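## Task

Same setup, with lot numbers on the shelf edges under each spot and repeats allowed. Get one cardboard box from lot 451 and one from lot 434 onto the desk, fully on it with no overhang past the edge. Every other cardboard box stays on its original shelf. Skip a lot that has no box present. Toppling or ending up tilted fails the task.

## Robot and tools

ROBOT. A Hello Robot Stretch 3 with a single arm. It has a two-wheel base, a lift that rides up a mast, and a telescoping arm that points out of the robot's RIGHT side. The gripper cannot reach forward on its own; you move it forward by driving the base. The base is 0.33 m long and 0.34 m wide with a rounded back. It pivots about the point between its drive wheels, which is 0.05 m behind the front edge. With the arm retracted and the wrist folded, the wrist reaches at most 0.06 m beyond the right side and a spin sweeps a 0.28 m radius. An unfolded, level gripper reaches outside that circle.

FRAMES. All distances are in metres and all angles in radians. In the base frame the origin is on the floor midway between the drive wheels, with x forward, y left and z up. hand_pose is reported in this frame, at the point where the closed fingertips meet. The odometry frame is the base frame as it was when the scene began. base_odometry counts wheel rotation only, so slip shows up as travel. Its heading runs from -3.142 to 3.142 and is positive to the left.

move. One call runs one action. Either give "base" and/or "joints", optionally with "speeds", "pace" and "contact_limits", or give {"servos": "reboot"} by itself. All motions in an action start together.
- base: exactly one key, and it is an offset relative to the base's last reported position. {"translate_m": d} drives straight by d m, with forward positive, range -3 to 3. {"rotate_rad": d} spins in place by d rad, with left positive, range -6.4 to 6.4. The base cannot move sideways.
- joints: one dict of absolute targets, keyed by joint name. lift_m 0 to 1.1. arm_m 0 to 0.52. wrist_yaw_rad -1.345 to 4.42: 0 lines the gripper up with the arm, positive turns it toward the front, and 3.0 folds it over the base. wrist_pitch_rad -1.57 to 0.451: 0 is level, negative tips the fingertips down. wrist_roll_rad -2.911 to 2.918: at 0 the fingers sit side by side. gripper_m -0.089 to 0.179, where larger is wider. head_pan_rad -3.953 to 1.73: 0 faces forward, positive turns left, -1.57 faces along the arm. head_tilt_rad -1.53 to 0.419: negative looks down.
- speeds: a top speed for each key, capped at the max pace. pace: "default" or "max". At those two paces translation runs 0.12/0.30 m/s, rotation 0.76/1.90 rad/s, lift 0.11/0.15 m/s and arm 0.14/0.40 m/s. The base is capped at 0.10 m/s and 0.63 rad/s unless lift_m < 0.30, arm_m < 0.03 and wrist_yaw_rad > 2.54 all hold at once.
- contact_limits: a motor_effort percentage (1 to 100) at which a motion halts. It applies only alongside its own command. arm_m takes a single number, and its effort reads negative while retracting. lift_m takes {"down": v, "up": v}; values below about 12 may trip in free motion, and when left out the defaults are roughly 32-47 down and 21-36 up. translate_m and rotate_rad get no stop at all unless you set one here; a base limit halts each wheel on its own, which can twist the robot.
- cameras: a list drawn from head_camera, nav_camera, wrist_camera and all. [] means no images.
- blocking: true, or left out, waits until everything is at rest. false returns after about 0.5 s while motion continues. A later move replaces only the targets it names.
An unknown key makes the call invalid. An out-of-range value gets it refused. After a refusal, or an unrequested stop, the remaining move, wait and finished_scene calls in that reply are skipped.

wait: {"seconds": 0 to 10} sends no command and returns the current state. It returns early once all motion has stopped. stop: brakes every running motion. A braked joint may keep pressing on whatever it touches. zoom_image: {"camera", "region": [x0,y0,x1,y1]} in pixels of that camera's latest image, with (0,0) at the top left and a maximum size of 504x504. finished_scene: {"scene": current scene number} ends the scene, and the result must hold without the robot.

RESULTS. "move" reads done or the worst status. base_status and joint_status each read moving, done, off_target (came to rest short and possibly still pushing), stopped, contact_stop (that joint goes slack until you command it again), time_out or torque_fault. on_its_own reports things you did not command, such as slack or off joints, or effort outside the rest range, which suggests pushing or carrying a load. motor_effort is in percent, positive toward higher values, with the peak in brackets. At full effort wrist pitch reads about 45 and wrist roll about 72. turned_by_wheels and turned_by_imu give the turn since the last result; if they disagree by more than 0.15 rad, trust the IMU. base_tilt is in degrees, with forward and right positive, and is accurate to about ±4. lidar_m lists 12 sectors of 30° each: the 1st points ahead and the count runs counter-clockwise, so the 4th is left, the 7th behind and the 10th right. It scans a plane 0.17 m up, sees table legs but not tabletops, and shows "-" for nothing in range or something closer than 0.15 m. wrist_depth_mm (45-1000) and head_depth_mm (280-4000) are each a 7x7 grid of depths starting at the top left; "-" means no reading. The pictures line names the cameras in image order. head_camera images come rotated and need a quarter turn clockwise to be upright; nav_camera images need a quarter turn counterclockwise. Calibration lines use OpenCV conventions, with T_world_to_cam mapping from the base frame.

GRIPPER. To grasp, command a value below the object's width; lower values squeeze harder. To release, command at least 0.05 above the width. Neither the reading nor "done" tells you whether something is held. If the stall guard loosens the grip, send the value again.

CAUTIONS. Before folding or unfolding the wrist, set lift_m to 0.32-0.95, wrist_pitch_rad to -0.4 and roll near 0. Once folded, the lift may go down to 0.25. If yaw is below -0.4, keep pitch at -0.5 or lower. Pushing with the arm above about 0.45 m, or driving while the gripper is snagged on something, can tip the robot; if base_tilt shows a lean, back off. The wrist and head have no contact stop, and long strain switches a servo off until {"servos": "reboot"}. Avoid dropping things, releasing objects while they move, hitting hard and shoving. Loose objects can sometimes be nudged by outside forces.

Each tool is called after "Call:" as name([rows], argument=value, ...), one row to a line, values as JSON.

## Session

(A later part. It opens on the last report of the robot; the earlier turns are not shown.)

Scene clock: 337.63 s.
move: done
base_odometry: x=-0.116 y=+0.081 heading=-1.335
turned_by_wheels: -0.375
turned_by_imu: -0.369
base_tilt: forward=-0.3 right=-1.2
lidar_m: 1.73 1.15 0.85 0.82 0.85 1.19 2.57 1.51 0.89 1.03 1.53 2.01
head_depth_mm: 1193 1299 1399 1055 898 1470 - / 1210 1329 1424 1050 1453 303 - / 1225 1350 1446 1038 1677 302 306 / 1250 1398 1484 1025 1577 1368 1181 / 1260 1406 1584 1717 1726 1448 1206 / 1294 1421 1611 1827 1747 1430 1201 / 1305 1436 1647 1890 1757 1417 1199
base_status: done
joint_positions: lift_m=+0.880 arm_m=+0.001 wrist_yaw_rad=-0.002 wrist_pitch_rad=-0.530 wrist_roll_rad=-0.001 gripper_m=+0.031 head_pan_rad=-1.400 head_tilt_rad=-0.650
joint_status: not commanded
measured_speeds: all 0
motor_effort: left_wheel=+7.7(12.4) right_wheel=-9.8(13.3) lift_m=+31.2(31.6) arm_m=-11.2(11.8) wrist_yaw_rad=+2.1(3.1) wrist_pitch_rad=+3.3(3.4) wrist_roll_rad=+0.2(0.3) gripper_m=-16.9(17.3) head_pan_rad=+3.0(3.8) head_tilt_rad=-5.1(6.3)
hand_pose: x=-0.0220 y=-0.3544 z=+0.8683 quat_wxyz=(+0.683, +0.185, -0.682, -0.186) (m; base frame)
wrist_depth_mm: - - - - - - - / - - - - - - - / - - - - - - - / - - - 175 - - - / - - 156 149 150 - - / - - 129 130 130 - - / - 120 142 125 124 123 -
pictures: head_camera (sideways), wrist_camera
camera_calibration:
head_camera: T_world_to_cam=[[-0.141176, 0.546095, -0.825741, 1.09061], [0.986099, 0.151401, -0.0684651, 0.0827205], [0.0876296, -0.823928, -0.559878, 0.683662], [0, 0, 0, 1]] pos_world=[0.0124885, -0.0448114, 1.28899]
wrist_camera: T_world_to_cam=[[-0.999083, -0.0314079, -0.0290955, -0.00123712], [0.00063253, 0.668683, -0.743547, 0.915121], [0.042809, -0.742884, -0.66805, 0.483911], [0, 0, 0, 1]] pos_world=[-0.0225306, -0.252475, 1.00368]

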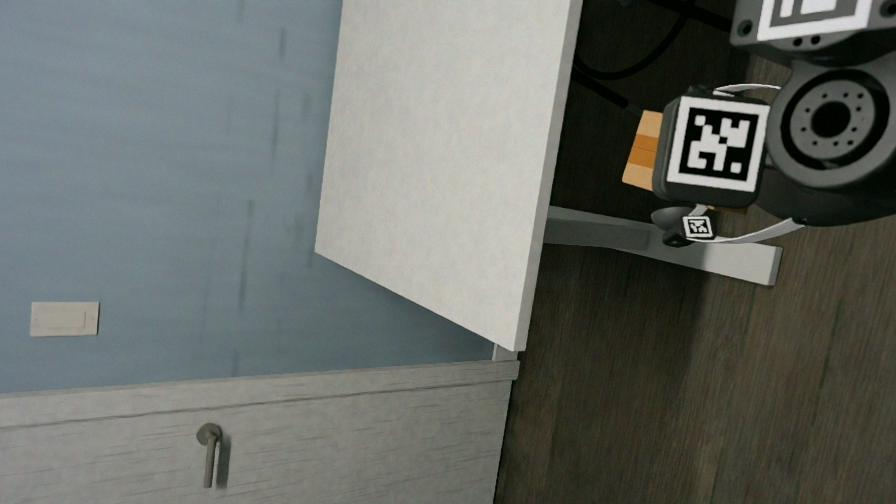

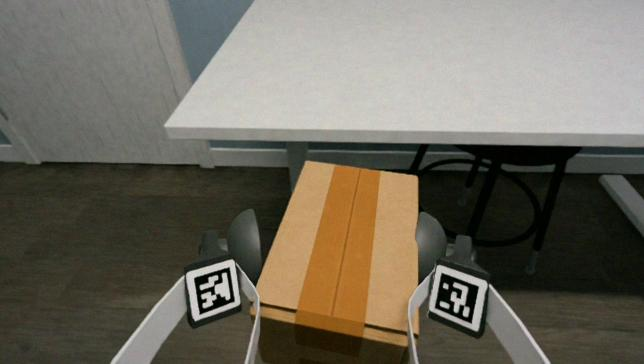

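Call:
move(joints={"arm_m": 0.485, "lift_m": 0.79}, speeds={"arm_m": 0.25, "lift_m": 0.06}, cameras=[])

Call:
move(joints={"lift_m": 0.755}, speeds={"lift_m": 0.03}, contact_limits={"lift_m": {"down": 14}}, cameras=["wrist_camera", "head_camera"])

Scene clock: 367.17 s.
move: done
base_odometry: x=-0.116 y=+0.081 heading=-1.335
turned_by_wheels: +0.000
turned_by_imu: +0.000
base_tilt: forward=-0.3 right=-1.1
lidar_m: 1.73 1.15 0.85 0.82 0.86 1.19 2.56 1.50 0.89 1.03 1.53 2.01
head_depth_mm: 1182 1308 1403 555 414 350 1175 / 1203 1326 1431 640 1460 1466 1224 / 1228 1359 1434 914 1661 1453 1225 / 1244 1383 1495 1025 1579 1408 1212 / 1260 1418 1585 1699 1714 1440 1210 / 1285 1438 1603 1839 1771 1434 1197 / 1298 1429 1642 1891 1744 1420 1203
base_status: not commanded
joint_positions: lift_m=+0.790 arm_m=+0.485 wrist_yaw_rad=-0.002 wrist_pitch_rad=-0.531 wrist_roll_rad=-0.001 gripper_m=+0.031 head_pan_rad=-1.400 head_tilt_rad=-0.650
joint_status: all done
measured_speeds: all 0
motor_effort: left_wheel=+7.4(8.3) right_wheel=-9.2(10.5) lift_m=+31.3(33.6) arm_m=+12.8(15.3) wrist_yaw_rad=+1.5(2.9) wrist_pitch_rad=+3.4(3.5) wrist_roll_rad=+0.2(0.5) gripper_m=-17.4(17.9) head_pan_rad=+3.5(3.8) head_tilt_rad=-4.8(5.6)
hand_pose: x=-0.0220 y=-0.8387 z=+0.7782 quat_wxyz=(+0.683, +0.185, -0.682, -0.187) (m; base frame)
wrist_depth_mm: - - - - - - - / - - - - - - - / - - - - - - - / 287 276 273 175 177 275 272 / 252 249 156 149 150 243 240 / 220 218 130 130 131 208 212 / 196 110 185 125 125 123 188
pictures: none
No camera images: "cameras" was empty.

Scene clock: 369.40 s.
move: done
base_odometry: x=-0.116 y=+0.081 heading=-1.335
turned_by_wheels: +0.000
turned_by_imu: +0.000
base_tilt: forward=-0.4 right=-1.2
lidar_m: 1.72 1.15 0.85 0.82 0.85 1.19 2.56 1.52 0.88 1.03 1.53 2.01
head_depth_mm: 1180 1299 1410 978 449 373 317 / 1199 1332 1412 649 1465 1462 1225 / 1227 1352 1449 951 1680 1454 1211 / 1251 1379 1497 1033 1578 1415 1220 / 1265 1411 1581 1701 1701 1443 1210 / 1289 1421 1612 1844 1757 1422 1206 / 1299 1433 1661 1894 1759 1417 1192
base_status: not commanded
joint_positions: lift_m=+0.755 arm_m=+0.485 wrist_yaw_rad=-0.002 wrist_pitch_rad=-0.487 wrist_roll_rad=-0.006 gripper_m=+0.031 head_pan_rad=-1.400 head_tilt_rad=-0.650
joint_status: all done
measured_speeds: all 0
motor_effort: left_wheel=+7.8(8.6) right_wheel=-9.1(10.2) lift_m=+19.8(29.6) arm_m=+10.6(13.0) wrist_yaw_rad=+2.2(2.8) wrist_pitch_rad=-4.6(5.0) wrist_roll_rad=+1.9(2.1) gripper_m=-17.2(17.6) head_pan_rad=+3.3(3.6) head_tilt_rad=-4.6(5.5)
contact_limits: lift_m down 14 (down: maximum 72; up: maximum 65)
hand_pose: x=-0.0220 y=-0.8451 z=+0.7524 quat_wxyz=(+0.688, +0.171, -0.684, -0.171) (m; base frame)
wrist_depth_mm: - - - - - - - / - - - - - - - / - - - - - - - / 264 261 260 184 247 257 254 / 222 220 157 150 150 216 215 / 191 192 130 130 130 182 186 / 173 110 160 125 126 123 164
pictures: head_camera (sideways), wrist_camera
camera_calibration:
head_camera: T_world_to_cam=[[-0.141176, 0.546096, -0.825741, 1.09061], [0.986099, 0.151401, -0.0684651, 0.0827205], [0.0876295, -0.823928, -0.559878, 0.683663], [0, 0, 0, 1]] pos_world=[0.0124885, -0.0448114, 1.28899]
wrist_camera: T_world_to_cam=[[-0.99912, -0.0353441, -0.0225678, -0.0282662], [-0.00506797, 0.635993, -0.771678, 1.15053], [0.0416272, -0.770885, -0.635612, -0.00612798], [0, 0, 0, 1]] pos_world=[-0.0221554, -0.73745, 0.883304]

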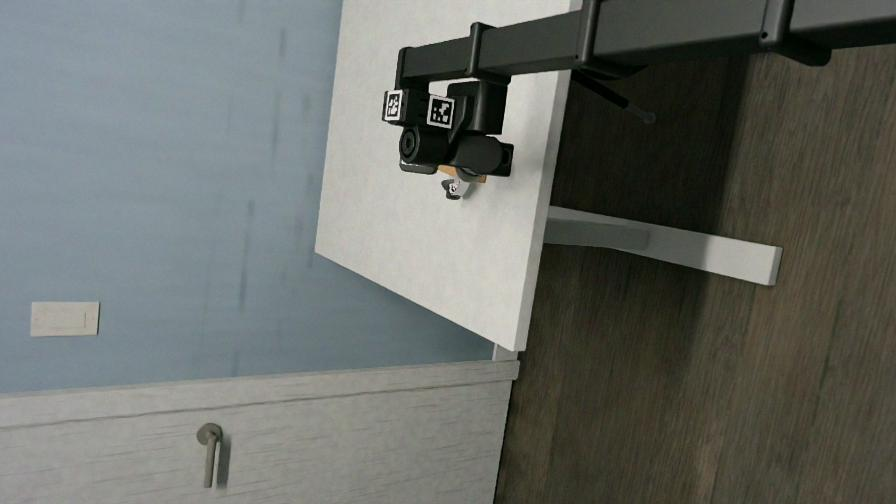

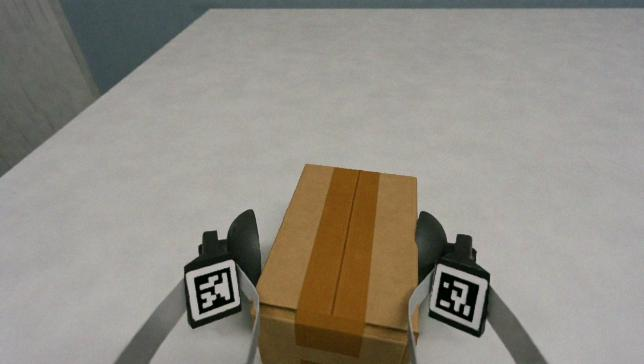

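Call:
move(joints={"lift_m": 0.763}, cameras=[])

Call:
move(joints={"gripper_m": 0.179}, cameras=[])

Call:
move(joints={"arm_m": 0.2}, cameras=["wrist_camera"])

Call:
move(joints={"arm_m": 0.0, "wrist_pitch_rad": -0.4}, speeds={"arm_m": 0.3}, cameras=["head_camera"])

Scene clock: 404.77 s.
move: done
base_odometry: x=-0.116 y=+0.081 heading=-1.335
turned_by_wheels: +0.000
turned_by_imu: +0.000
base_tilt: forward=-0.2 right=-1.1
lidar_m: 1.73 1.15 0.85 0.82 0.86 1.19 2.57 1.51 0.89 1.03 1.53 2.01
head_depth_mm: 1185 1305 1412 660 434 372 313 / 1207 1316 1420 649 1460 1457 1232 / 1231 1346 1441 943 1684 1436 1219 / 1252 1377 1480 1027 1575 1411 1213 / 1264 1413 1598 1721 1714 1430 1207 / 1287 1426 1615 1811 1764 1430 1198 / 1303 1426 1643 1879 1737 1422 1201
base_status: not commanded
joint_positions: lift_m=+0.763 arm_m=+0.485 wrist_yaw_rad=-0.002 wrist_pitch_rad=-0.518 wrist_roll_rad=-0.006 gripper_m=+0.031 head_pan_rad=-1.400 head_tilt_rad=-0.650
joint_status: all done
measured_speeds: all 0
motor_effort: left_wheel=+7.2(8.0) right_wheel=-8.4(9.9) lift_m=+29.5(31.3) arm_m=+6.4(7.2) wrist_yaw_rad=+1.0(3.0) wrist_pitch_rad=+1.0(4.7) wrist_roll_rad=+2.0(2.3) gripper_m=-16.9(17.5) head_pan_rad=+3.2(3.4) head_tilt_rad=-4.2(4.8)
hand_pose: x=-0.0220 y=-0.8406 z=+0.7539 quat_wxyz=(+0.686, +0.181, -0.681, -0.182) (m; base frame)
wrist_depth_mm: - - - - - - - / - - - - - - - / - - - - - - - / 258 256 254 174 242 249 248 / 220 219 157 148 150 214 212 / 191 191 130 130 130 181 186 / 172 110 160 126 125 123 164
pictures: none
No camera images: "cameras" was empty.

Scene clock: 406.80 s.
move: done
base_odometry: x=-0.116 y=+0.081 heading=-1.335
turned_by_wheels: +0.000
turned_by_imu: +0.000
base_tilt: forward=-0.2 right=-1.3
lidar_m: 1.73 1.15 0.85 0.82 0.86 1.19 2.57 1.51 0.89 1.03 1.53 2.01
head_depth_mm: 1181 1301 1407 662 434 371 313 / 1200 1334 1420 651 1468 1457 1231 / 1228 1361 1439 934 1667 1450 1222 / 1247 1386 1483 1021 1579 1401 1214 / 1265 1410 1603 1690 1711 1443 1215 / 1291 1429 1611 1845 1757 1432 1207 / 1300 1435 1642 1890 1757 1422 1204
base_status: not commanded
joint_positions: lift_m=+0.763 arm_m=+0.485 wrist_yaw_rad=-0.002 wrist_pitch_rad=-0.521 wrist_roll_rad=-0.006 gripper_m=+0.179 head_pan_rad=-1.400 head_tilt_rad=-0.650
joint_status: all done
measured_speeds: all 0
motor_effort: left_wheel=+7.2(7.8) right_wheel=-8.3(9.6) lift_m=+23.1(28.8) arm_m=+3.7(6.2) wrist_yaw_rad=+0.9(3.0) wrist_pitch_rad=+1.6(1.7) wrist_roll_rad=+1.6(2.1) gripper_m=+0.1(86.5) head_pan_rad=+2.7(3.6) head_tilt_rad=-3.7(4.9)
hand_pose: x=-0.0220 y=-0.8402 z=+0.7533 quat_wxyz=(+0.685, +0.182, -0.681, -0.183) (m; base frame)
wrist_depth_mm: - - - - - - - / - - - - - - - / - - - - - - 274 / 255 255 254 175 240 248 247 / 220 217 216 149 158 214 211 / 119 180 183 130 137 185 121 / 118 164 164 129 131 161 108
pictures: none
No camera images: "cameras" was empty.

Scene clock: 410.13 s.
move: done
base_odometry: x=-0.116 y=+0.081 heading=-1.335
turned_by_wheels: +0.000
turned_by_imu: +0.000
base_tilt: forward=-0.3 right=-1.2
lidar_m: 1.73 1.15 0.85 0.82 0.86 1.19 2.57 1.51 0.89 1.03 1.53 2.01
head_depth_mm: 1186 1304 1405 1051 828 368 319 / 1201 1332 1425 1045 454 413 1222 / 1231 1354 1431 1035 848 444 1225 / 1249 1373 1492 1027 1464 1400 1219 / 1269 1408 1594 1703 1702 1433 1209 / 1291 1435 1611 1835 1756 1429 1198 / 1306 1439 1645 1902 1729 1421 1202
base_status: not commanded
joint_positions: lift_m=+0.763 arm_m=+0.200 wrist_yaw_rad=-0.002 wrist_pitch_rad=-0.521 wrist_roll_rad=-0.005 gripper_m=+0.179 head_pan_rad=-1.400 head_tilt_rad=-0.650
joint_status: all done
measured_speeds: all 0
motor_effort: left_wheel=+7.2(7.7) right_wheel=-8.7(9.9) lift_m=+24.6(25.1) arm_m=-12.9(14.5) wrist_yaw_rad=+1.7(2.9) wrist_pitch_rad=+1.7(1.8) wrist_roll_rad=+1.6(1.9) gripper_m=+0.0(1.2) head_pan_rad=+3.3(3.6) head_tilt_rad=-3.3(4.6)
hand_pose: x=-0.0220 y=-0.5551 z=+0.7532 quat_wxyz=(+0.685, +0.182, -0.681, -0.183) (m; base frame)
wrist_depth_mm: - - - 350 - - - / - - - 359 - - - / - - - - - - - / - - - - - - 570 / - - - - - - - / 119 - - - - 972 121 / 118 910 933 923 913 890 108
pictures: wrist_camera
camera_calibration:
wrist_camera: T_world_to_cam=[[-0.999108, -0.0342988, -0.0246504, -0.0157961], [-0.00423075, 0.661938, -0.749547, 0.964455], [0.0420256, -0.748774, -0.661492, 0.249636], [0, 0, 0, 1]] pos_world=[-0.0221927, -0.45203, 0.887647]

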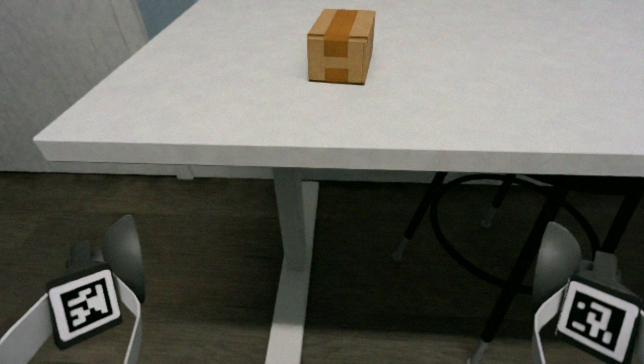

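Scene clock: 412.80 s.
move: done
base_odometry: x=-0.116 y=+0.081 heading=-1.335
turned_by_wheels: +0.000
turned_by_imu: +0.000
base_tilt: forward=-0.4 right=-1.1
lidar_m: 1.73 1.15 0.85 0.82 0.86 1.19 2.57 1.51 0.89 1.03 1.54 2.01
head_depth_mm: 1190 1305 1402 1053 898 1429 1212 / 1204 1332 1421 1047 1460 1464 1171 / 1225 1354 1446 1032 1682 1445 360 / 1248 1384 1482 1026 1583 1398 1161 / 1258 1413 1591 1703 1717 1434 1210 / 1292 1436 1602 1832 1770 1430 1202 / 1305 1433 1640 1911 1747 1419 1194
base_status: not commanded
joint_positions: lift_m=+0.763 arm_m=+0.001 wrist_yaw_rad=-0.002 wrist_pitch_rad=-0.420 wrist_roll_rad=-0.005 gripper_m=+0.179 head_pan_rad=-1.400 head_tilt_rad=-0.650
joint_status: all done
measured_speeds: all 0
motor_effort: left_wheel=+7.3(7.8) right_wheel=-8.9(9.6) lift_m=+25.9(26.1) arm_m=-13.3(14.4) wrist_yaw_rad=+0.2(3.0) wrist_pitch_rad=+3.3(6.1) wrist_roll_rad=+1.4(1.9) gripper_m=+0.3(1.3) head_pan_rad=+2.4(3.3) head_tilt_rad=-3.4(4.3)
hand_pose: x=-0.0220 y=-0.3697 z=+0.7752 quat_wxyz=(+0.693, +0.147, -0.690, -0.148) (m; base frame)
wrist_depth_mm: - - - 602 - - - / - - - - - - - / - - - - - 743 - / - - - - - - - / - - - - - - - / 119 - - - - - 121 / 118 967 989 985 965 949 108
pictures: head_camera (sideways)
camera_calibration:
head_camera: T_world_to_cam=[[-0.141176, 0.546096, -0.825741, 1.09061], [0.986099, 0.151401, -0.0684651, 0.0827205], [0.0876293, -0.823928, -0.559878, 0.683663], [0, 0, 0, 1]] pos_world=[0.0124885, -0.0448114, 1.28899]

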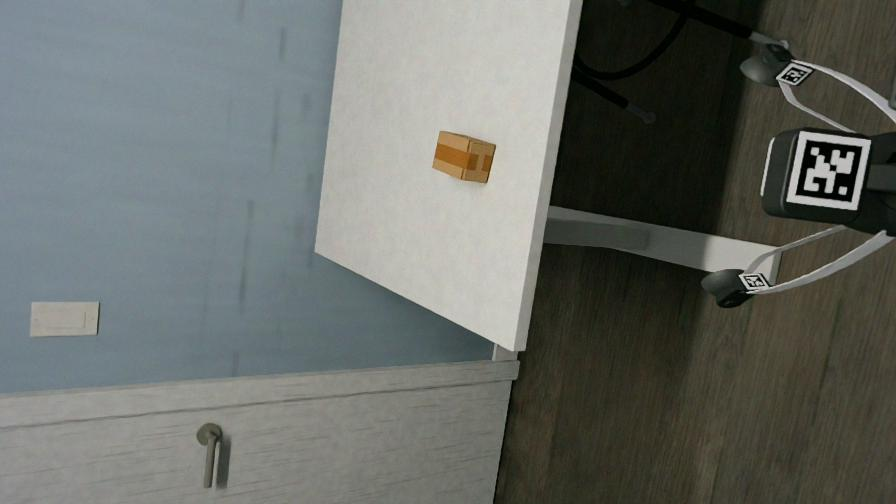

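Call:
move(base={"rotate_rad": -0.215}, joints={"wrist_yaw_rad": 3.0, "gripper_m": 0.037, "lift_m": 0.4}, pace="max", cameras=[])

Call:
move(joints={"lift_m": 0.27}, pace="max", cameras=[])

Call:
move(base={"translate_m": -1.945}, pace="max", cameras=[])

Call:
move(base={"rotate_rad": 1.908}, joints={"head_pan_rad": -0.6, "head_tilt_rad": -0.35}, pace="max", cameras=["nav_camera"])

Scene clock: 440.20 s.
move: done
base_odometry: x=-0.116 y=+0.081 heading=-1.550
turned_by_wheels: -0.215
turned_by_imu: -0.212
base_tilt: forward=-0.2 right=-1.2
lidar_m: 1.73 1.49 0.92 0.82 0.82 0.99 2.56 2.57 1.13 0.89 1.03 1.75
head_depth_mm: 1239 1376 1477 1060 1506 1462 1235 / 1244 1377 1460 1047 1639 1418 1231 / 1235 1377 1456 1033 1628 1449 1214 / 1229 1359 1450 978 1676 1433 1211 / 1226 1362 1439 1021 1441 1405 1210 / 1222 1352 1467 1004 1667 1423 1203 / 1223 1351 1509 1692 1687 1413 1194
base_status: done
joint_positions: lift_m=+0.400 arm_m=+0.001 wrist_yaw_rad=+2.997 wrist_pitch_rad=-0.418 wrist_roll_rad=-0.005 gripper_m=+0.037 head_pan_rad=-1.400 head_tilt_rad=-0.650
joint_status: all done
measured_speeds: all 0
motor_effort: left_wheel=+7.7(12.1) right_wheel=-9.4(13.3) lift_m=+23.8(27.1) arm_m=-11.0(12.0) wrist_yaw_rad=+2.3(5.2) wrist_pitch_rad=+2.9(3.1) wrist_roll_rad=+1.5(1.8) gripper_m=+0.4(82.7) head_pan_rad=+2.6(3.3) head_tilt_rad=-2.4(4.0)
hand_pose: x=+0.0111 y=+0.0765 z=+0.4126 quat_wxyz=(+0.196, +0.699, +0.097, +0.681) (m; base frame)
wrist_depth_mm: 683 139 802 842 909 - - / 752 150 877 955 - - - / 816 163 925 - - - - / 862 185 884 953 939 953 920 / 804 771 206 788 773 776 770 / 675 678 133 637 127 653 655 / 583 584 270 581 563 576 577
pictures: none
No camera images: "cameras" was empty.

Scene clock: 441.87 s.
move: done
base_odometry: x=-0.116 y=+0.081 heading=-1.550
turned_by_wheels: +0.000
turned_by_imu: +0.000
base_tilt: forward=-0.4 right=-1.2
lidar_m: 1.73 1.48 0.92 0.82 0.82 0.99 2.56 2.58 1.13 0.89 1.03 1.75
head_depth_mm: 1244 1372 1476 1057 1512 1478 1235 / 1234 1368 1456 1042 1643 1429 1226 / 1228 1360 1453 1038 1626 1446 1225 / 1235 1356 1453 974 1669 1447 1215 / 1221 1350 1441 1018 1460 1394 1209 / 1214 1351 1472 1009 1655 1428 1206 / 1209 1351 1519 1695 1690 1425 1196
base_status: not commanded
joint_positions: lift_m=+0.270 arm_m=+0.001 wrist_yaw_rad=+2.997 wrist_pitch_rad=-0.418 wrist_roll_rad=-0.005 gripper_m=+0.037 head_pan_rad=-1.400 head_tilt_rad=-0.650
joint_status: all done
measured_speeds: all 0
motor_effort: left_wheel=+7.5(8.1) right_wheel=-10.0(10.8) lift_m=+26.0(26.0) arm_m=-10.7(11.8) wrist_yaw_rad=+1.6(3.3) wrist_pitch_rad=+2.8(3.0) wrist_roll_rad=+1.5(1.8) gripper_m=+0.4(1.0) head_pan_rad=+2.4(3.2) head_tilt_rad=-2.4(3.8)
hand_pose: x=+0.0111 y=+0.0765 z=+0.2826 quat_wxyz=(+0.196, +0.699, +0.097, +0.681) (m; base frame)
wrist_depth_mm: 683 139 795 856 936 - - / 758 150 867 945 - - - / 811 163 860 920 906 915 902 / 728 185 660 709 712 701 702 / 602 570 205 570 587 579 579 / 508 504 132 290 127 495 491 / 266 263 256 261 418 431 429
pictures: none
No camera images: "cameras" was empty.

Scene clock: 449.77 s.
move: done
base_odometry: x=-0.158 y=+2.026 heading=-1.550
turned_by_wheels: +0.000
turned_by_imu: -0.002
base_tilt: forward=-0.4 right=-1.3
lidar_m: 3.67 0.80 0.57 0.80 1.22 0.75 0.67 0.67 0.81 1.51 1.59 1.84
head_depth_mm: 1568 1686 1723 1707 1663 1481 1231 / 1556 1728 1950 2155 1800 1451 1226 / 1572 1738 1964 2165 1796 1456 1225 / 1554 1726 1935 2161 1798 1437 1217 / 1549 1719 1922 2121 1776 1430 1208 / 1554 1721 1919 2114 1748 1439 1206 / 1549 1689 1921 2128 1744 1415 1193
base_status: done
joint_positions: lift_m=+0.270 arm_m=+0.001 wrist_yaw_rad=+2.997 wrist_pitch_rad=-0.418 wrist_roll_rad=-0.005 gripper_m=+0.037 head_pan_rad=-1.400 head_tilt_rad=-0.650
joint_status: not commanded
measured_speeds: all 0
motor_effort: left_wheel=-0.2(11.0) right_wheel=-10.0(18.6) lift_m=+26.2(31.0) arm_m=-9.7(11.4) wrist_yaw_rad=+2.1(3.6) wrist_pitch_rad=+2.9(3.0) wrist_roll_rad=+1.5(1.8) gripper_m=+0.2(0.9) head_pan_rad=+2.5(3.2) head_tilt_rad=-1.5(3.7)
hand_pose: x=+0.0110 y=+0.0765 z=+0.2826 quat_wxyz=(+0.196, +0.698, +0.097, +0.681) (m; base frame)
wrist_depth_mm: - 139 - - - 566 610 / - 150 - - - 619 689 / 946 163 870 896 804 691 775 / 741 186 655 725 706 705 702 / 599 572 205 564 586 582 587 / 508 502 132 292 127 500 496 / 265 264 255 260 417 436 429
pictures: none
No camera images: "cameras" was empty.

Scene clock: 452.07 s.
move: done
base_odometry: x=-0.158 y=+2.026 heading=+0.358
turned_by_wheels: +1.908
turned_by_imu: +1.870
base_tilt: forward=-0.5 right=-1.3
lidar_m: 1.83 0.86 0.68 0.67 0.72 1.08 1.85 1.59 2.44 1.21 0.57 0.57
head_depth_mm: 474 507 546 593 647 712 783 / 462 484 513 548 592 646 712 / 532 549 571 594 616 644 686 / 636 660 691 724 758 801 844 / 782 822 871 927 989 1052 1137 / 1690 1777 1873 1998 2117 1889 1485 / 1621 1677 1765 1857 1978 1887 1479
base_status: done
joint_positions: lift_m=+0.270 arm_m=+0.001 wrist_yaw_rad=+2.997 wrist_pitch_rad=-0.418 wrist_roll_rad=-0.005 gripper_m=+0.037 head_pan_rad=-0.597 head_tilt_rad=-0.347
joint_status: all done
measured_speeds: all 0
motor_effort: left_wheel=-6.7(15.1) right_wheel=+7.9(14.2) lift_m=+30.2(31.2) arm_m=-12.7(13.6) wrist_yaw_rad=+1.4(2.9) wrist_pitch_rad=+2.9(3.0) wrist_roll_rad=+1.5(1.8) gripper_m=+0.2(0.9) head_pan_rad=-2.8(7.2) head_tilt_rad=+0.5(5.7)
hand_pose: x=+0.0110 y=+0.0765 z=+0.2826 quat_wxyz=(+0.196, +0.698, +0.097, +0.681) (m; base frame)
wrist_depth_mm: - 140 - - - - - / - 149 - - - - - / 818 163 775 810 800 805 788 / 731 187 666 714 706 703 710 / 596 575 206 571 586 579 578 / 505 505 133 292 127 500 492 / 267 266 256 260 420 427 428
pictures: nav_camera (sideways)
camera_calibration:
nav_camera: T_world_to_cam=[[0.269928, -0.162764, 0.949024, -1.19377], [-0.549427, -0.835441, 0.0129879, 0.0366179], [0.790739, -0.524925, -0.314935, 0.358299], [0, 0, 0, 1]] pos_world=[0.0590284, 0.0243699, 1.24528]

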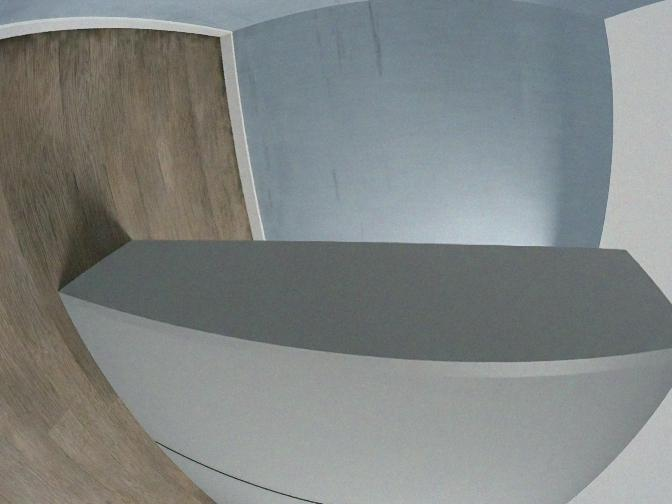

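Call:
move(base={"translate_m": 1.4}, pace="max", cameras=[])

Call:
move(base={"rotate_rad": -1.687}, joints={"head_pan_rad": -0.75, "head_tilt_rad": -0.4}, pace="max", cameras=["head_camera", "nav_camera"])

Scene clock: 474.80 s.
move: done
base_odometry: x=+1.154 y=+2.516 heading=+0.358
turned_by_wheels: +0.000
turned_by_imu: +0.001
base_tilt: forward=-0.3 right=-1.2
lidar_m: 0.52 0.56 0.51 0.51 0.55 0.82 2.94 0.71 1.48 1.43 0.67 0.53
head_depth_mm: 572 616 661 719 784 868 968 / 538 572 616 664 723 790 870 / 505 539 574 617 664 720 788 / 478 507 539 575 618 666 722 / 453 478 506 540 576 618 668 / 430 452 479 507 540 576 619 / 411 430 454 479 508 541 577
base_status: done
joint_positions: lift_m=+0.270 arm_m=+0.001 wrist_yaw_rad=+2.997 wrist_pitch_rad=-0.418 wrist_roll_rad=-0.005 gripper_m=+0.037 head_pan_rad=-0.600 head_tilt_rad=-0.351
joint_status: not commanded
measured_speeds: all 0
motor_effort: left_wheel=-1.5(9.7) right_wheel=+8.9(17.2) lift_m=+26.0(29.7) arm_m=-7.1(11.4) wrist_yaw_rad=+0.8(3.3) wrist_pitch_rad=+2.9(3.1) wrist_roll_rad=+1.7(1.8) gripper_m=+0.4(1.0) head_pan_rad=-3.6(3.8) head_tilt_rad=+0.0(4.3)
hand_pose: x=+0.0110 y=+0.0765 z=+0.2826 quat_wxyz=(+0.196, +0.698, +0.097, +0.681) (m; base frame)
wrist_depth_mm: - 139 503 - - 502 505 / - 150 - - - - - / - 164 172 - - - 626 / 672 188 643 653 648 652 636 / 600 575 205 563 583 591 580 / 512 504 132 290 127 495 492 / 265 264 255 261 420 431 430
pictures: none
No camera images: "cameras" was empty.

Scene clock: 476.97 s.
move: done
base_odometry: x=+1.154 y=+2.516 heading=-1.329
turned_by_wheels: -1.687
turned_by_imu: -1.655
base_tilt: forward=-0.4 right=-1.3
lidar_m: 1.89 0.73 0.54 0.52 0.55 0.53 0.51 0.53 0.74 2.14 0.72 0.71
head_depth_mm: 777 861 973 3415 2562 1838 1447 / 691 749 825 913 1025 1166 1330 / 619 668 726 794 876 979 1108 / 594 634 677 726 791 869 949 / 1263 1398 1481 995 1443 1101 1334 / 1316 1421 1502 1196 1436 1559 1366 / 1245 1305 1379 1468 1498 1632 1415
base_status: done
joint_positions: lift_m=+0.270 arm_m=+0.001 wrist_yaw_rad=+2.997 wrist_pitch_rad=-0.418 wrist_roll_rad=-0.005 gripper_m=+0.037 head_pan_rad=-0.755 head_tilt_rad=-0.400
joint_status: all done
measured_speeds: all 0
motor_effort: left_wheel=+7.0(14.4) right_wheel=-8.5(14.8) lift_m=+25.0(26.2) arm_m=-13.0(13.2) wrist_yaw_rad=+2.1(3.0) wrist_pitch_rad=+2.8(3.0) wrist_roll_rad=+1.4(1.8) gripper_m=+0.1(0.8) head_pan_rad=+2.8(4.7) head_tilt_rad=-3.7(4.9)
hand_pose: x=+0.0110 y=+0.0765 z=+0.2826 quat_wxyz=(+0.196, +0.698, +0.097, +0.681) (m; base frame)
wrist_depth_mm: 505 140 522 536 543 559 573 / 550 150 562 582 593 613 630 / 608 164 613 647 657 666 683 / 636 189 639 679 682 699 697 / 605 576 205 570 579 580 580 / 512 511 132 292 127 499 493 / 267 263 254 261 425 430 432
pictures: head_camera (sideways), nav_camera (sideways)
camera_calibration:
head_camera: T_world_to_cam=[[-0.279475, 0.199494, -0.9392, 1.23945], [0.709019, 0.702479, -0.0617681, 0.0757132], [0.647445, -0.683173, -0.337771, 0.391235], [0, 0, 0, 1]] pos_world=[0.03941, -0.0331691, 1.30092]
nav_camera: T_world_to_cam=[[0.277398, -0.237696, 0.930887, -1.17014], [-0.673865, -0.738754, 0.012171, 0.0384413], [0.684804, -0.630669, -0.365104, 0.424236], [0, 0, 0, 1]] pos_world=[0.0599794, 0.017814, 1.24369]

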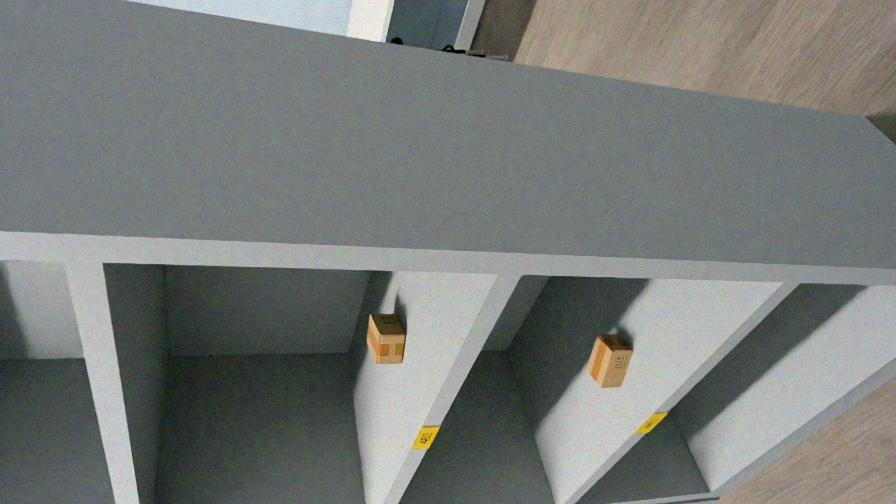

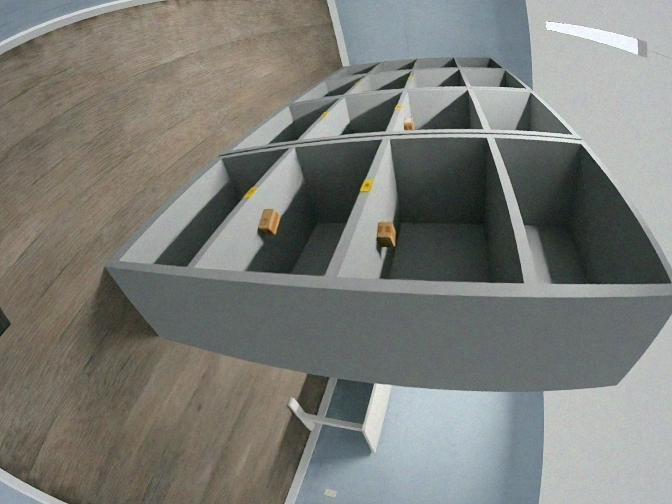

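Call:
zoom_image(camera="head_camera", region=[396, 410, 456, 466])

Call:
zoom_image(camera="head_camera", region=[620, 395, 680, 450])

Call:
zoom_image(camera="nav_camera", region=[290, 50, 470, 200])

Scaled by 8.400 from the camera's 896x504 image, which has a finer 1280x720 frame.

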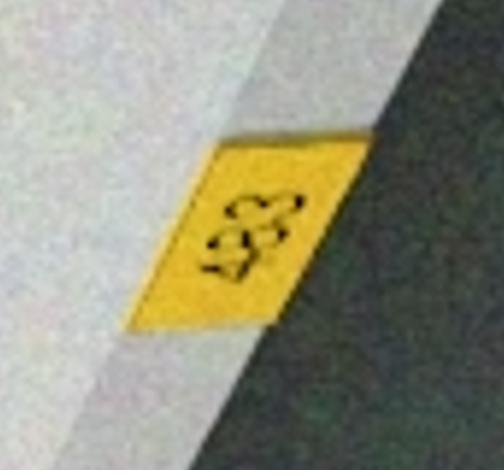

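Scaled by 8.400 from the camera's 896x504 image, which has a finer 1280x720 frame.

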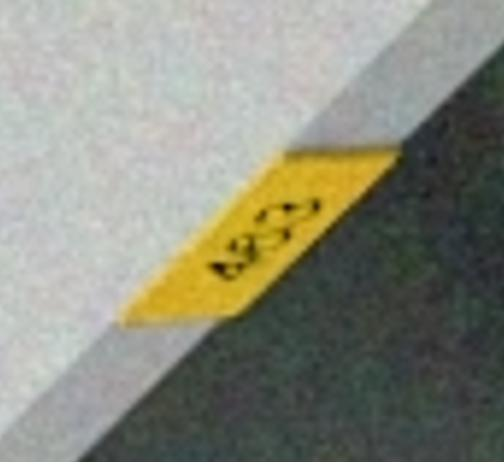

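Scaled by 2.800 from the camera's 672x504 image, which has a finer 792x594 frame.

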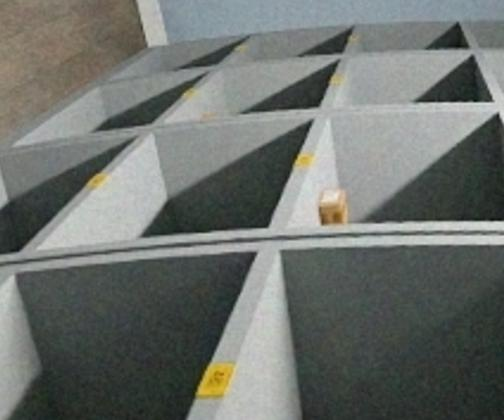

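Call:
move(base={"translate_m": 0.85}, joints={"head_pan_rad": -1.35, "head_tilt_rad": -0.55}, pace="max", cameras=["head_camera"])

Call:
move(joints={"head_pan_rad": -0.55, "head_tilt_rad": -0.45}, pace="max", cameras=["head_camera"])

Scene clock: 516.53 s.
move: done
base_odometry: x=+1.357 y=+1.691 heading=-1.329
turned_by_wheels: +0.000
turned_by_imu: +0.001
base_tilt: forward=-0.3 right=-1.4
lidar_m: 1.82 0.70 0.52 0.51 0.53 0.73 1.36 1.41 0.59 0.96 0.75 0.74
head_depth_mm: 753 816 878 671 1070 934 784 / 768 832 903 660 1098 926 800 / 785 856 913 654 1097 920 819 / 804 877 935 648 1125 867 1122 / 825 903 955 643 1158 911 1140 / 847 921 982 666 1153 904 1168 / 848 901 909 663 1045 901 1162
base_status: done
joint_positions: lift_m=+0.270 arm_m=+0.001 wrist_yaw_rad=+2.998 wrist_pitch_rad=-0.418 wrist_roll_rad=-0.005 gripper_m=+0.037 head_pan_rad=-1.350 head_tilt_rad=-0.550
joint_status: all done
measured_speeds: all 0
motor_effort: left_wheel=+1.5(15.0) right_wheel=+6.7(13.2) lift_m=+30.3(30.8) arm_m=-9.2(11.7) wrist_yaw_rad=+2.2(2.9) wrist_pitch_rad=+2.7(3.0) wrist_roll_rad=+1.6(1.8) gripper_m=+0.1(0.9) head_pan_rad=+3.2(4.9) head_tilt_rad=+3.5(6.2)
hand_pose: x=+0.0110 y=+0.0765 z=+0.2826 quat_wxyz=(+0.196, +0.698, +0.097, +0.681) (m; base frame)
wrist_depth_mm: 489 139 505 522 525 535 552 / 534 150 546 560 583 595 606 / 582 164 593 619 631 645 658 / 628 189 635 653 677 688 700 / 601 575 205 564 583 580 576 / 508 501 132 291 127 496 490 / 265 263 249 261 422 430 427
pictures: head_camera (sideways)
camera_calibration:
head_camera: T_world_to_cam=[[-0.149581, 0.455405, -0.877629, 1.15832], [0.978809, 0.193751, -0.0662874, 0.0799386], [0.139854, -0.868946, -0.474736, 0.572565], [0, 0, 0, 1]] pos_world=[0.0149425, -0.0454654, 1.29369]

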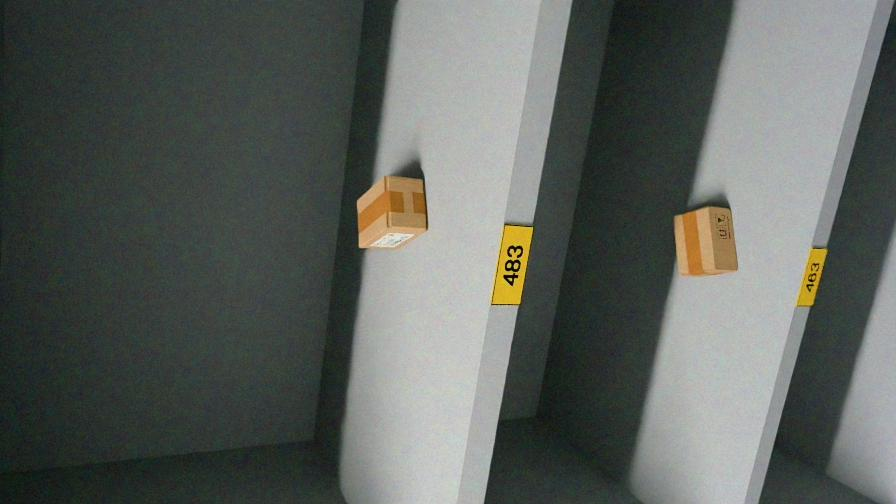

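Scene clock: 517.37 s.
move: done
base_odometry: x=+1.357 y=+1.691 heading=-1.329
turned_by_wheels: +0.000
turned_by_imu: +0.000
base_tilt: forward=-0.5 right=-1.3
lidar_m: 1.82 0.70 0.52 0.51 0.53 0.73 1.35 1.41 0.59 0.96 0.75 0.74
head_depth_mm: 584 648 717 773 890 996 827 / 638 671 701 738 823 925 892 / 1035 1479 1461 962 932 959 1050 / 1390 1542 1584 1763 1348 1558 1330 / 1327 1444 1530 1665 1819 1639 1365 / 1340 1675 1866 2121 2131 1703 1360 / 2071 2213 2722 2932 2216 1676 1356
base_status: not commanded
joint_positions: lift_m=+0.270 arm_m=+0.001 wrist_yaw_rad=+2.998 wrist_pitch_rad=-0.418 wrist_roll_rad=-0.005 gripper_m=+0.037 head_pan_rad=-0.525 head_tilt_rad=-0.447
joint_status: all done
measured_speeds: all 0
motor_effort: left_wheel=+1.4(1.8) right_wheel=+6.5(7.1) lift_m=+31.1(31.1) arm_m=-8.3(9.8) wrist_yaw_rad=+2.0(2.5) wrist_pitch_rad=+2.8(3.0) wrist_roll_rad=+1.6(1.8) gripper_m=+0.4(0.8) head_pan_rad=-0.4(4.3) head_tilt_rad=+2.9(6.4)
hand_pose: x=+0.0110 y=+0.0765 z=+0.2826 quat_wxyz=(+0.196, +0.698, +0.097, +0.681) (m; base frame)
wrist_depth_mm: 493 139 513 521 531 539 555 / 533 150 542 568 585 590 600 / 579 163 591 626 630 654 666 / 632 189 628 659 686 686 693 / 601 570 204 569 584 578 580 / 508 505 132 293 127 499 493 / 266 263 250 262 420 430 425
pictures: head_camera (sideways)
camera_calibration:
head_camera: T_world_to_cam=[[-0.355397, 0.152256, -0.922232, 1.21777], [0.527331, 0.847297, -0.0633313, 0.0788528], [0.771761, -0.508829, -0.381416, 0.447276], [0, 0, 0, 1]] pos_world=[0.0460189, -0.0246366, 1.29865]

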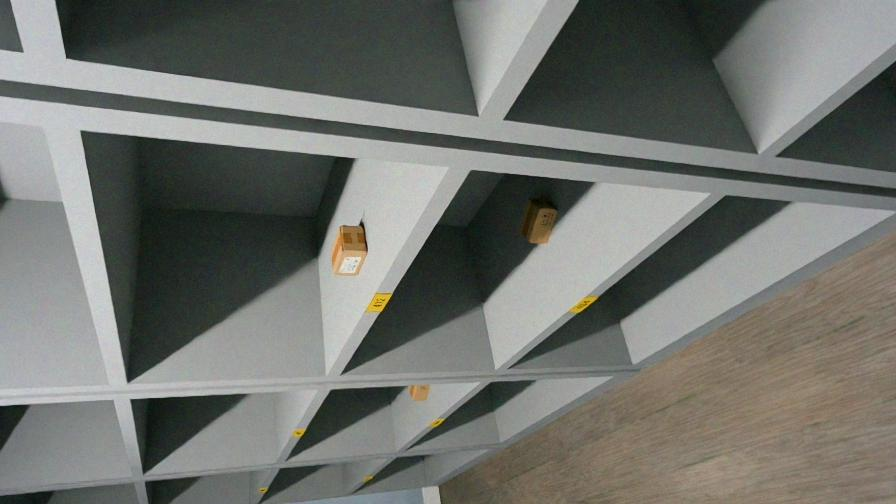

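Call:
zoom_image(camera="head_camera", region=[348, 272, 408, 332])

Call:
zoom_image(camera="head_camera", region=[554, 276, 614, 332])

Call:
zoom_image(camera="head_camera", region=[396, 380, 456, 436])

Call:
zoom_image(camera="head_camera", region=[270, 405, 326, 461])

Scaled by 8.400 from the camera's 896x504 image, which has a finer 1280x720 frame.

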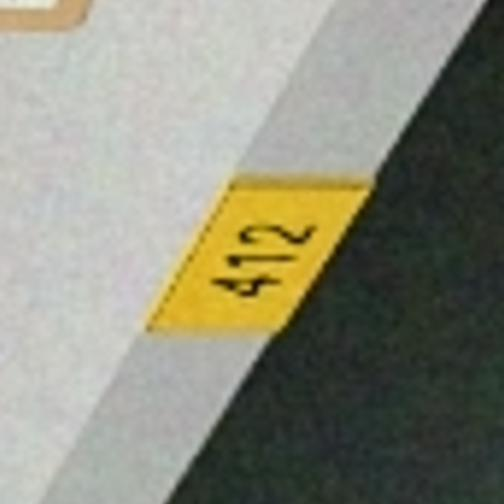

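Scaled by 8.400 from the camera's 896x504 image, which has a finer 1280x720 frame.

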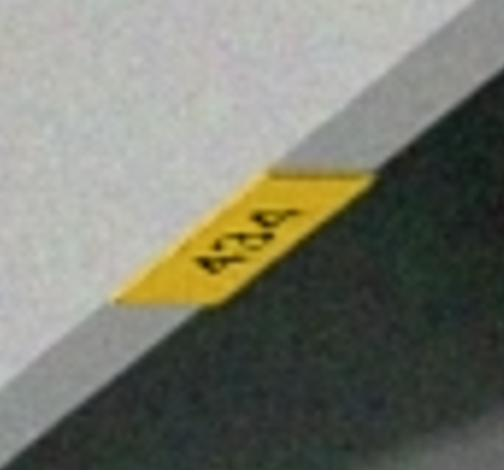

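Scaled by 8.400 from the camera's 896x504 image, which has a finer 1280x720 frame.

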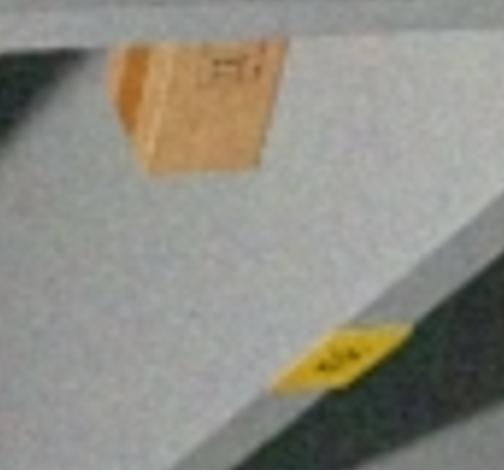

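Scaled by 9.000 from the camera's 896x504 image, which has a finer 1280x720 frame.

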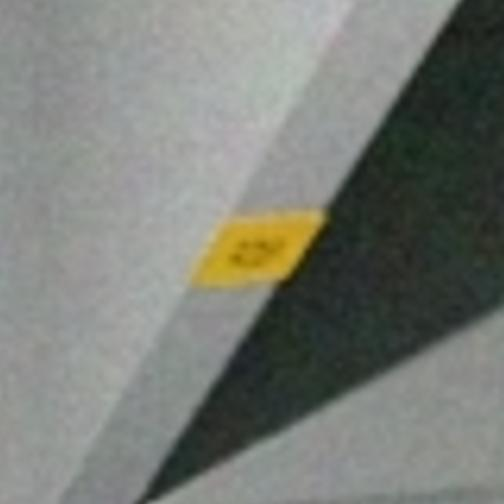

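Call:
move(base={"translate_m": 1.06}, joints={"head_pan_rad": -1.5, "head_tilt_rad": -0.55}, pace="max", cameras=["head_camera"])

Call:
move(joints={"lift_m": 0.36, "wrist_pitch_rad": -0.4}, pace="max", cameras=[])

Call:
move(joints={"lift_m": 0.58, "wrist_yaw_rad": 0.0, "gripper_m": 0.179}, pace="max", cameras=["wrist_camera"])

Scene clock: 552.93 s.
move: done
base_odometry: x=+1.611 y=+0.662 heading=-1.329
turned_by_wheels: +0.000
turned_by_imu: +0.000
base_tilt: forward=-0.4 right=-1.2
lidar_m: 1.74 0.67 0.50 0.48 0.50 0.70 2.08 0.73 0.67 0.98 0.68 1.42
head_depth_mm: 785 854 923 666 1123 930 831 / 791 862 920 657 1135 927 1134 / 798 869 931 644 1126 920 1134 / 807 877 937 635 1125 917 1122 / 812 887 944 640 1157 908 1148 / 817 897 945 635 1146 906 1137 / 827 888 921 662 1058 900 1115
base_status: done
joint_positions: lift_m=+0.270 arm_m=+0.001 wrist_yaw_rad=+2.998 wrist_pitch_rad=-0.418 wrist_roll_rad=-0.005 gripper_m=+0.037 head_pan_rad=-1.500 head_tilt_rad=-0.551
joint_status: all done
measured_speeds: all 0
motor_effort: left_wheel=+5.2(15.5) right_wheel=-0.5(12.9) lift_m=+24.1(31.3) arm_m=-4.3(7.9) wrist_yaw_rad=+1.5(3.0) wrist_pitch_rad=+2.9(3.0) wrist_roll_rad=+1.4(1.8) gripper_m=+0.4(1.1) head_pan_rad=+3.3(5.6) head_tilt_rad=+3.0(7.5)
hand_pose: x=+0.0110 y=+0.0765 z=+0.2826 quat_wxyz=(+0.196, +0.698, +0.097, +0.681) (m; base frame)
wrist_depth_mm: 473 139 484 489 507 516 527 / 508 150 523 543 554 567 577 / 560 164 569 593 611 622 640 / 593 189 608 642 654 660 668 / 598 577 205 571 583 576 579 / 509 502 132 291 127 499 490 / 267 264 250 263 419 432 429
pictures: head_camera (sideways)
camera_calibration:
head_camera: T_world_to_cam=[[-0.0799052, 0.472967, -0.877449, 1.15766], [0.996766, 0.0454043, -0.0662968, 0.0798413], [0.00848375, -0.879909, -0.475066, 0.573796], [0, 0, 0, 1]] pos_world=[0.00805223, -0.046273, 1.29367]

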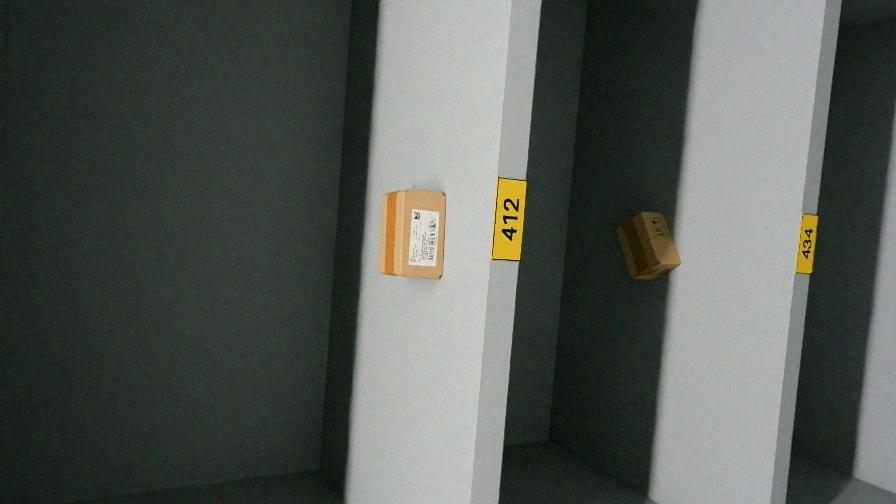

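Scene clock: 554.33 s.
move: done
base_odometry: x=+1.611 y=+0.662 heading=-1.329
turned_by_wheels: +0.000
turned_by_imu: +0.000
base_tilt: forward=-0.3 right=-1.2
lidar_m: 1.74 0.67 0.50 0.49 0.51 0.70 2.07 0.73 0.67 0.98 0.68 1.43
head_depth_mm: 785 855 924 667 1122 933 831 / 796 861 922 662 1135 925 1130 / 799 869 934 645 1137 924 1124 / 805 880 938 634 1130 915 1126 / 815 883 944 640 1157 916 1143 / 815 895 943 633 1148 904 1142 / 830 892 918 661 1059 899 1117
base_status: not commanded
joint_positions: lift_m=+0.360 arm_m=+0.001 wrist_yaw_rad=+2.998 wrist_pitch_rad=-0.418 wrist_roll_rad=-0.005 gripper_m=+0.037 head_pan_rad=-1.500 head_tilt_rad=-0.550
joint_status: all done
measured_speeds: all 0
motor_effort: left_wheel=+5.0(5.8) right_wheel=-0.7(1.4) lift_m=+27.4(34.2) arm_m=-4.0(5.1) wrist_yaw_rad=+2.2(2.9) wrist_pitch_rad=+2.8(4.3) wrist_roll_rad=+1.4(1.9) gripper_m=+0.5(0.8) head_pan_rad=+3.3(4.1) head_tilt_rad=+3.7(4.4)
hand_pose: x=+0.0110 y=+0.0765 z=+0.3727 quat_wxyz=(+0.196, +0.698, +0.097, +0.681) (m; base frame)
wrist_depth_mm: 476 139 491 495 508 523 526 / 514 150 530 546 550 566 578 / 555 163 563 595 617 633 641 / 615 189 616 663 676 683 708 / 666 675 206 681 702 722 712 / 617 636 132 592 127 618 607 / 543 535 270 360 520 533 525
pictures: none
No camera images: "cameras" was empty.

Scene clock: 556.60 s.
move: done
base_odometry: x=+1.611 y=+0.662 heading=-1.329
turned_by_wheels: +0.000
turned_by_imu: +0.000
base_tilt: forward=-0.3 right=-1.2
lidar_m: 1.74 0.67 0.50 0.48 0.51 0.70 2.07 0.73 0.67 0.98 0.68 1.42
head_depth_mm: 786 854 921 669 1126 933 831 / 794 860 924 660 1135 926 1130 / 800 872 929 646 1129 920 1131 / 803 877 945 635 1135 919 1125 / 815 887 948 640 1162 910 1147 / 818 894 944 633 1151 910 1140 / 829 893 921 659 1061 904 1122
base_status: not commanded
joint_positions: lift_m=+0.580 arm_m=+0.001 wrist_yaw_rad=+0.003 wrist_pitch_rad=-0.418 wrist_roll_rad=-0.005 gripper_m=+0.179 head_pan_rad=-1.500 head_tilt_rad=-0.550
joint_status: all done
measured_speeds: all 0
motor_effort: left_wheel=+5.5(5.9) right_wheel=-1.6(1.6) lift_m=+27.7(33.1) arm_m=-3.2(4.6) wrist_yaw_rad=-2.7(8.4) wrist_pitch_rad=+2.9(3.0) wrist_roll_rad=+1.5(1.8) gripper_m=+0.7(84.2) head_pan_rad=+3.6(4.0) head_tilt_rad=+3.9(4.7)
hand_pose: x=-0.0208 y=-0.3699 z=+0.5927 quat_wxyz=(+0.694, +0.148, -0.689, -0.146) (m; base frame)
wrist_depth_mm: 543 707 710 685 688 665 564 / 520 558 550 485 545 536 519 / 410 407 402 400 401 397 392 / 364 353 351 345 342 334 325 / 514 147 - - - - 501 / 119 142 787 787 782 775 121 / 118 681 694 693 702 672 108
pictures: wrist_camera
camera_calibration:
wrist_camera: T_world_to_cam=[[-0.998906, -0.0417328, -0.0210956, -0.0171085], [-0.00708418, 0.580979, -0.813888, 0.72969], [0.0462219, -0.812848, -0.580639, 0.210564], [0, 0, 0, 1]] pos_world=[-0.0216532, -0.253493, 0.715786]

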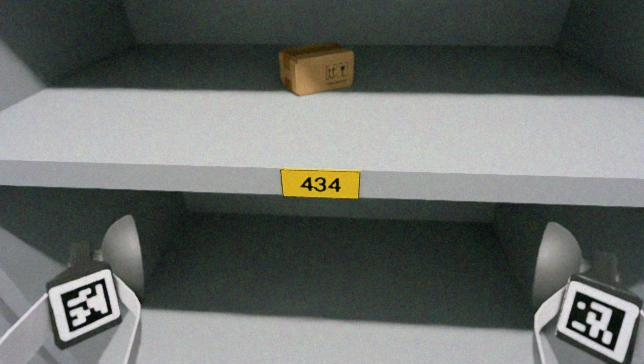

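Call:
zoom_image(camera="wrist_camera", region=[260, 30, 370, 110])

Scaled by 4.582.

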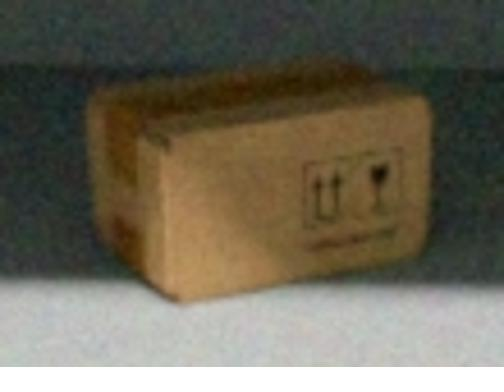

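Call:
move(base={"translate_m": -0.122}, joints={"wrist_yaw_rad": 0.53, "lift_m": 0.55}, cameras=["wrist_camera"])

Call:
move(joints={"arm_m": 0.3415}, speeds={"arm_m": 0.3}, cameras=["wrist_camera"])

Scene clock: 602.73 s.
move: done
base_odometry: x=+1.582 y=+0.780 heading=-1.329
turned_by_wheels: +0.000
turned_by_imu: +0.000
base_tilt: forward=-0.5 right=-1.1
lidar_m: 1.75 0.68 0.50 0.49 0.51 0.71 2.09 1.34 0.60 0.98 0.76 0.76
head_depth_mm: 784 854 920 669 920 879 813 / 789 862 921 662 1135 929 1091 / 796 865 930 656 1137 924 1136 / 803 874 932 650 1123 912 1127 / 808 880 947 640 1156 909 1139 / 819 891 943 635 1156 905 1145 / 823 898 955 632 1144 895 1162
base_status: done
joint_positions: lift_m=+0.550 arm_m=+0.001 wrist_yaw_rad=+0.527 wrist_pitch_rad=-0.418 wrist_roll_rad=-0.005 gripper_m=+0.179 head_pan_rad=-1.500 head_tilt_rad=-0.550
joint_status: all done
measured_speeds: all 0
motor_effort: left_wheel=-6.9(10.9) right_wheel=-5.8(12.0) lift_m=+24.4(25.9) arm_m=-0.1(2.0) wrist_yaw_rad=+1.8(4.9) wrist_pitch_rad=+2.9(3.0) wrist_roll_rad=+1.8(1.9) gripper_m=+0.5(1.3) head_pan_rad=+3.4(3.9) head_tilt_rad=+3.2(4.3)
hand_pose: x=+0.0913 y=-0.3396 z=+0.5627 quat_wxyz=(+0.708, +0.322, -0.628, +0.039) (m; base frame)
wrist_depth_mm: 844 524 608 723 685 608 558 / - 578 479 460 454 452 443 / - 671 683 380 354 328 327 / - - 726 - 962 300 269 / - 146 770 - - 832 696 / 119 823 818 765 759 724 121 / 119 733 748 690 650 636 108
pictures: wrist_camera
camera_calibration:
wrist_camera: T_world_to_cam=[[-0.844098, -0.535773, -0.0210957, -0.0863281], [-0.29673, 0.499538, -0.813888, 0.68722], [0.446597, -0.680742, -0.580639, 0.220926], [0, 0, 0, 1]] pos_world=[0.0323844, -0.239151, 0.685777]

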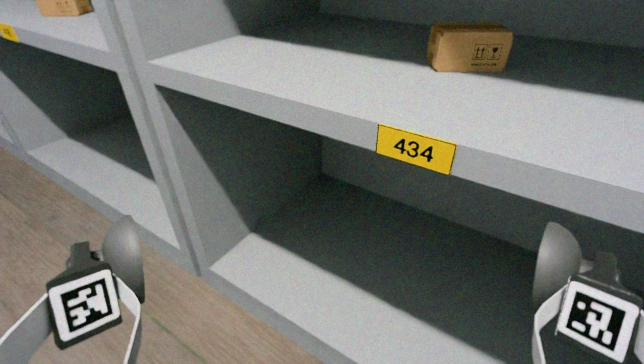

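Scene clock: 606.13 s.
move: done
base_odometry: x=+1.582 y=+0.780 heading=-1.329
turned_by_wheels: +0.000
turned_by_imu: +0.000
base_tilt: forward=-0.3 right=-1.2
lidar_m: 1.75 0.68 0.50 0.49 0.51 0.71 2.09 1.34 0.60 0.98 0.76 0.76
head_depth_mm: 785 852 924 670 915 878 812 / 792 857 920 660 1136 930 558 / 796 865 928 656 1139 653 1127 / 803 878 941 649 1123 738 1127 / 809 882 943 638 1148 908 1151 / 822 890 940 633 1152 904 1143 / 826 901 951 631 1145 899 1162
base_status: not commanded
joint_positions: lift_m=+0.550 arm_m=+0.342 wrist_yaw_rad=+0.527 wrist_pitch_rad=-0.418 wrist_roll_rad=-0.005 gripper_m=+0.179 head_pan_rad=-1.500 head_tilt_rad=-0.550
joint_status: all done
measured_speeds: all 0
motor_effort: left_wheel=-7.1(7.7) right_wheel=-5.5(6.4) lift_m=+29.8(30.7) arm_m=+13.6(14.9) wrist_yaw_rad=+2.2(3.6) wrist_pitch_rad=+2.9(3.0) wrist_roll_rad=+1.7(1.8) gripper_m=+0.5(1.2) head_pan_rad=+3.4(3.8) head_tilt_rad=+3.2(4.4)
hand_pose: x=+0.0914 y=-0.6805 z=+0.5627 quat_wxyz=(+0.708, +0.322, -0.628, +0.039) (m; base frame)
wrist_depth_mm: 413 494 545 461 395 344 304 / 415 467 457 453 413 365 321 / 339 337 333 220 297 325 322 / 265 264 251 212 240 258 256 / 219 210 216 215 214 213 212 / 119 145 184 183 183 176 121 / 115 157 160 160 159 158 108
pictures: wrist_camera
camera_calibration:
wrist_camera: T_world_to_cam=[[-0.843995, -0.535934, -0.0211319, -0.269038], [-0.2968, 0.499496, -0.813888, 0.857503], [0.446746, -0.680646, -0.580637, -0.0111061], [0, 0, 0, 1]] pos_world=[0.0324015, -0.580065, 0.685777]

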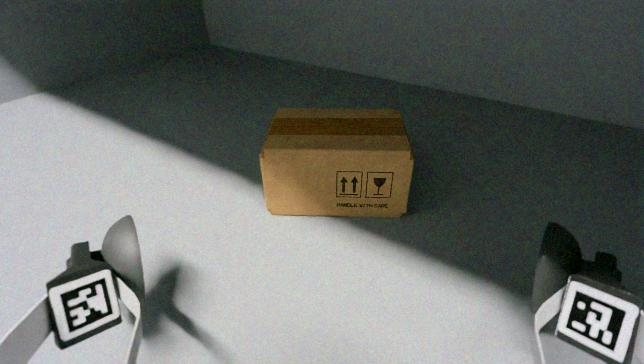

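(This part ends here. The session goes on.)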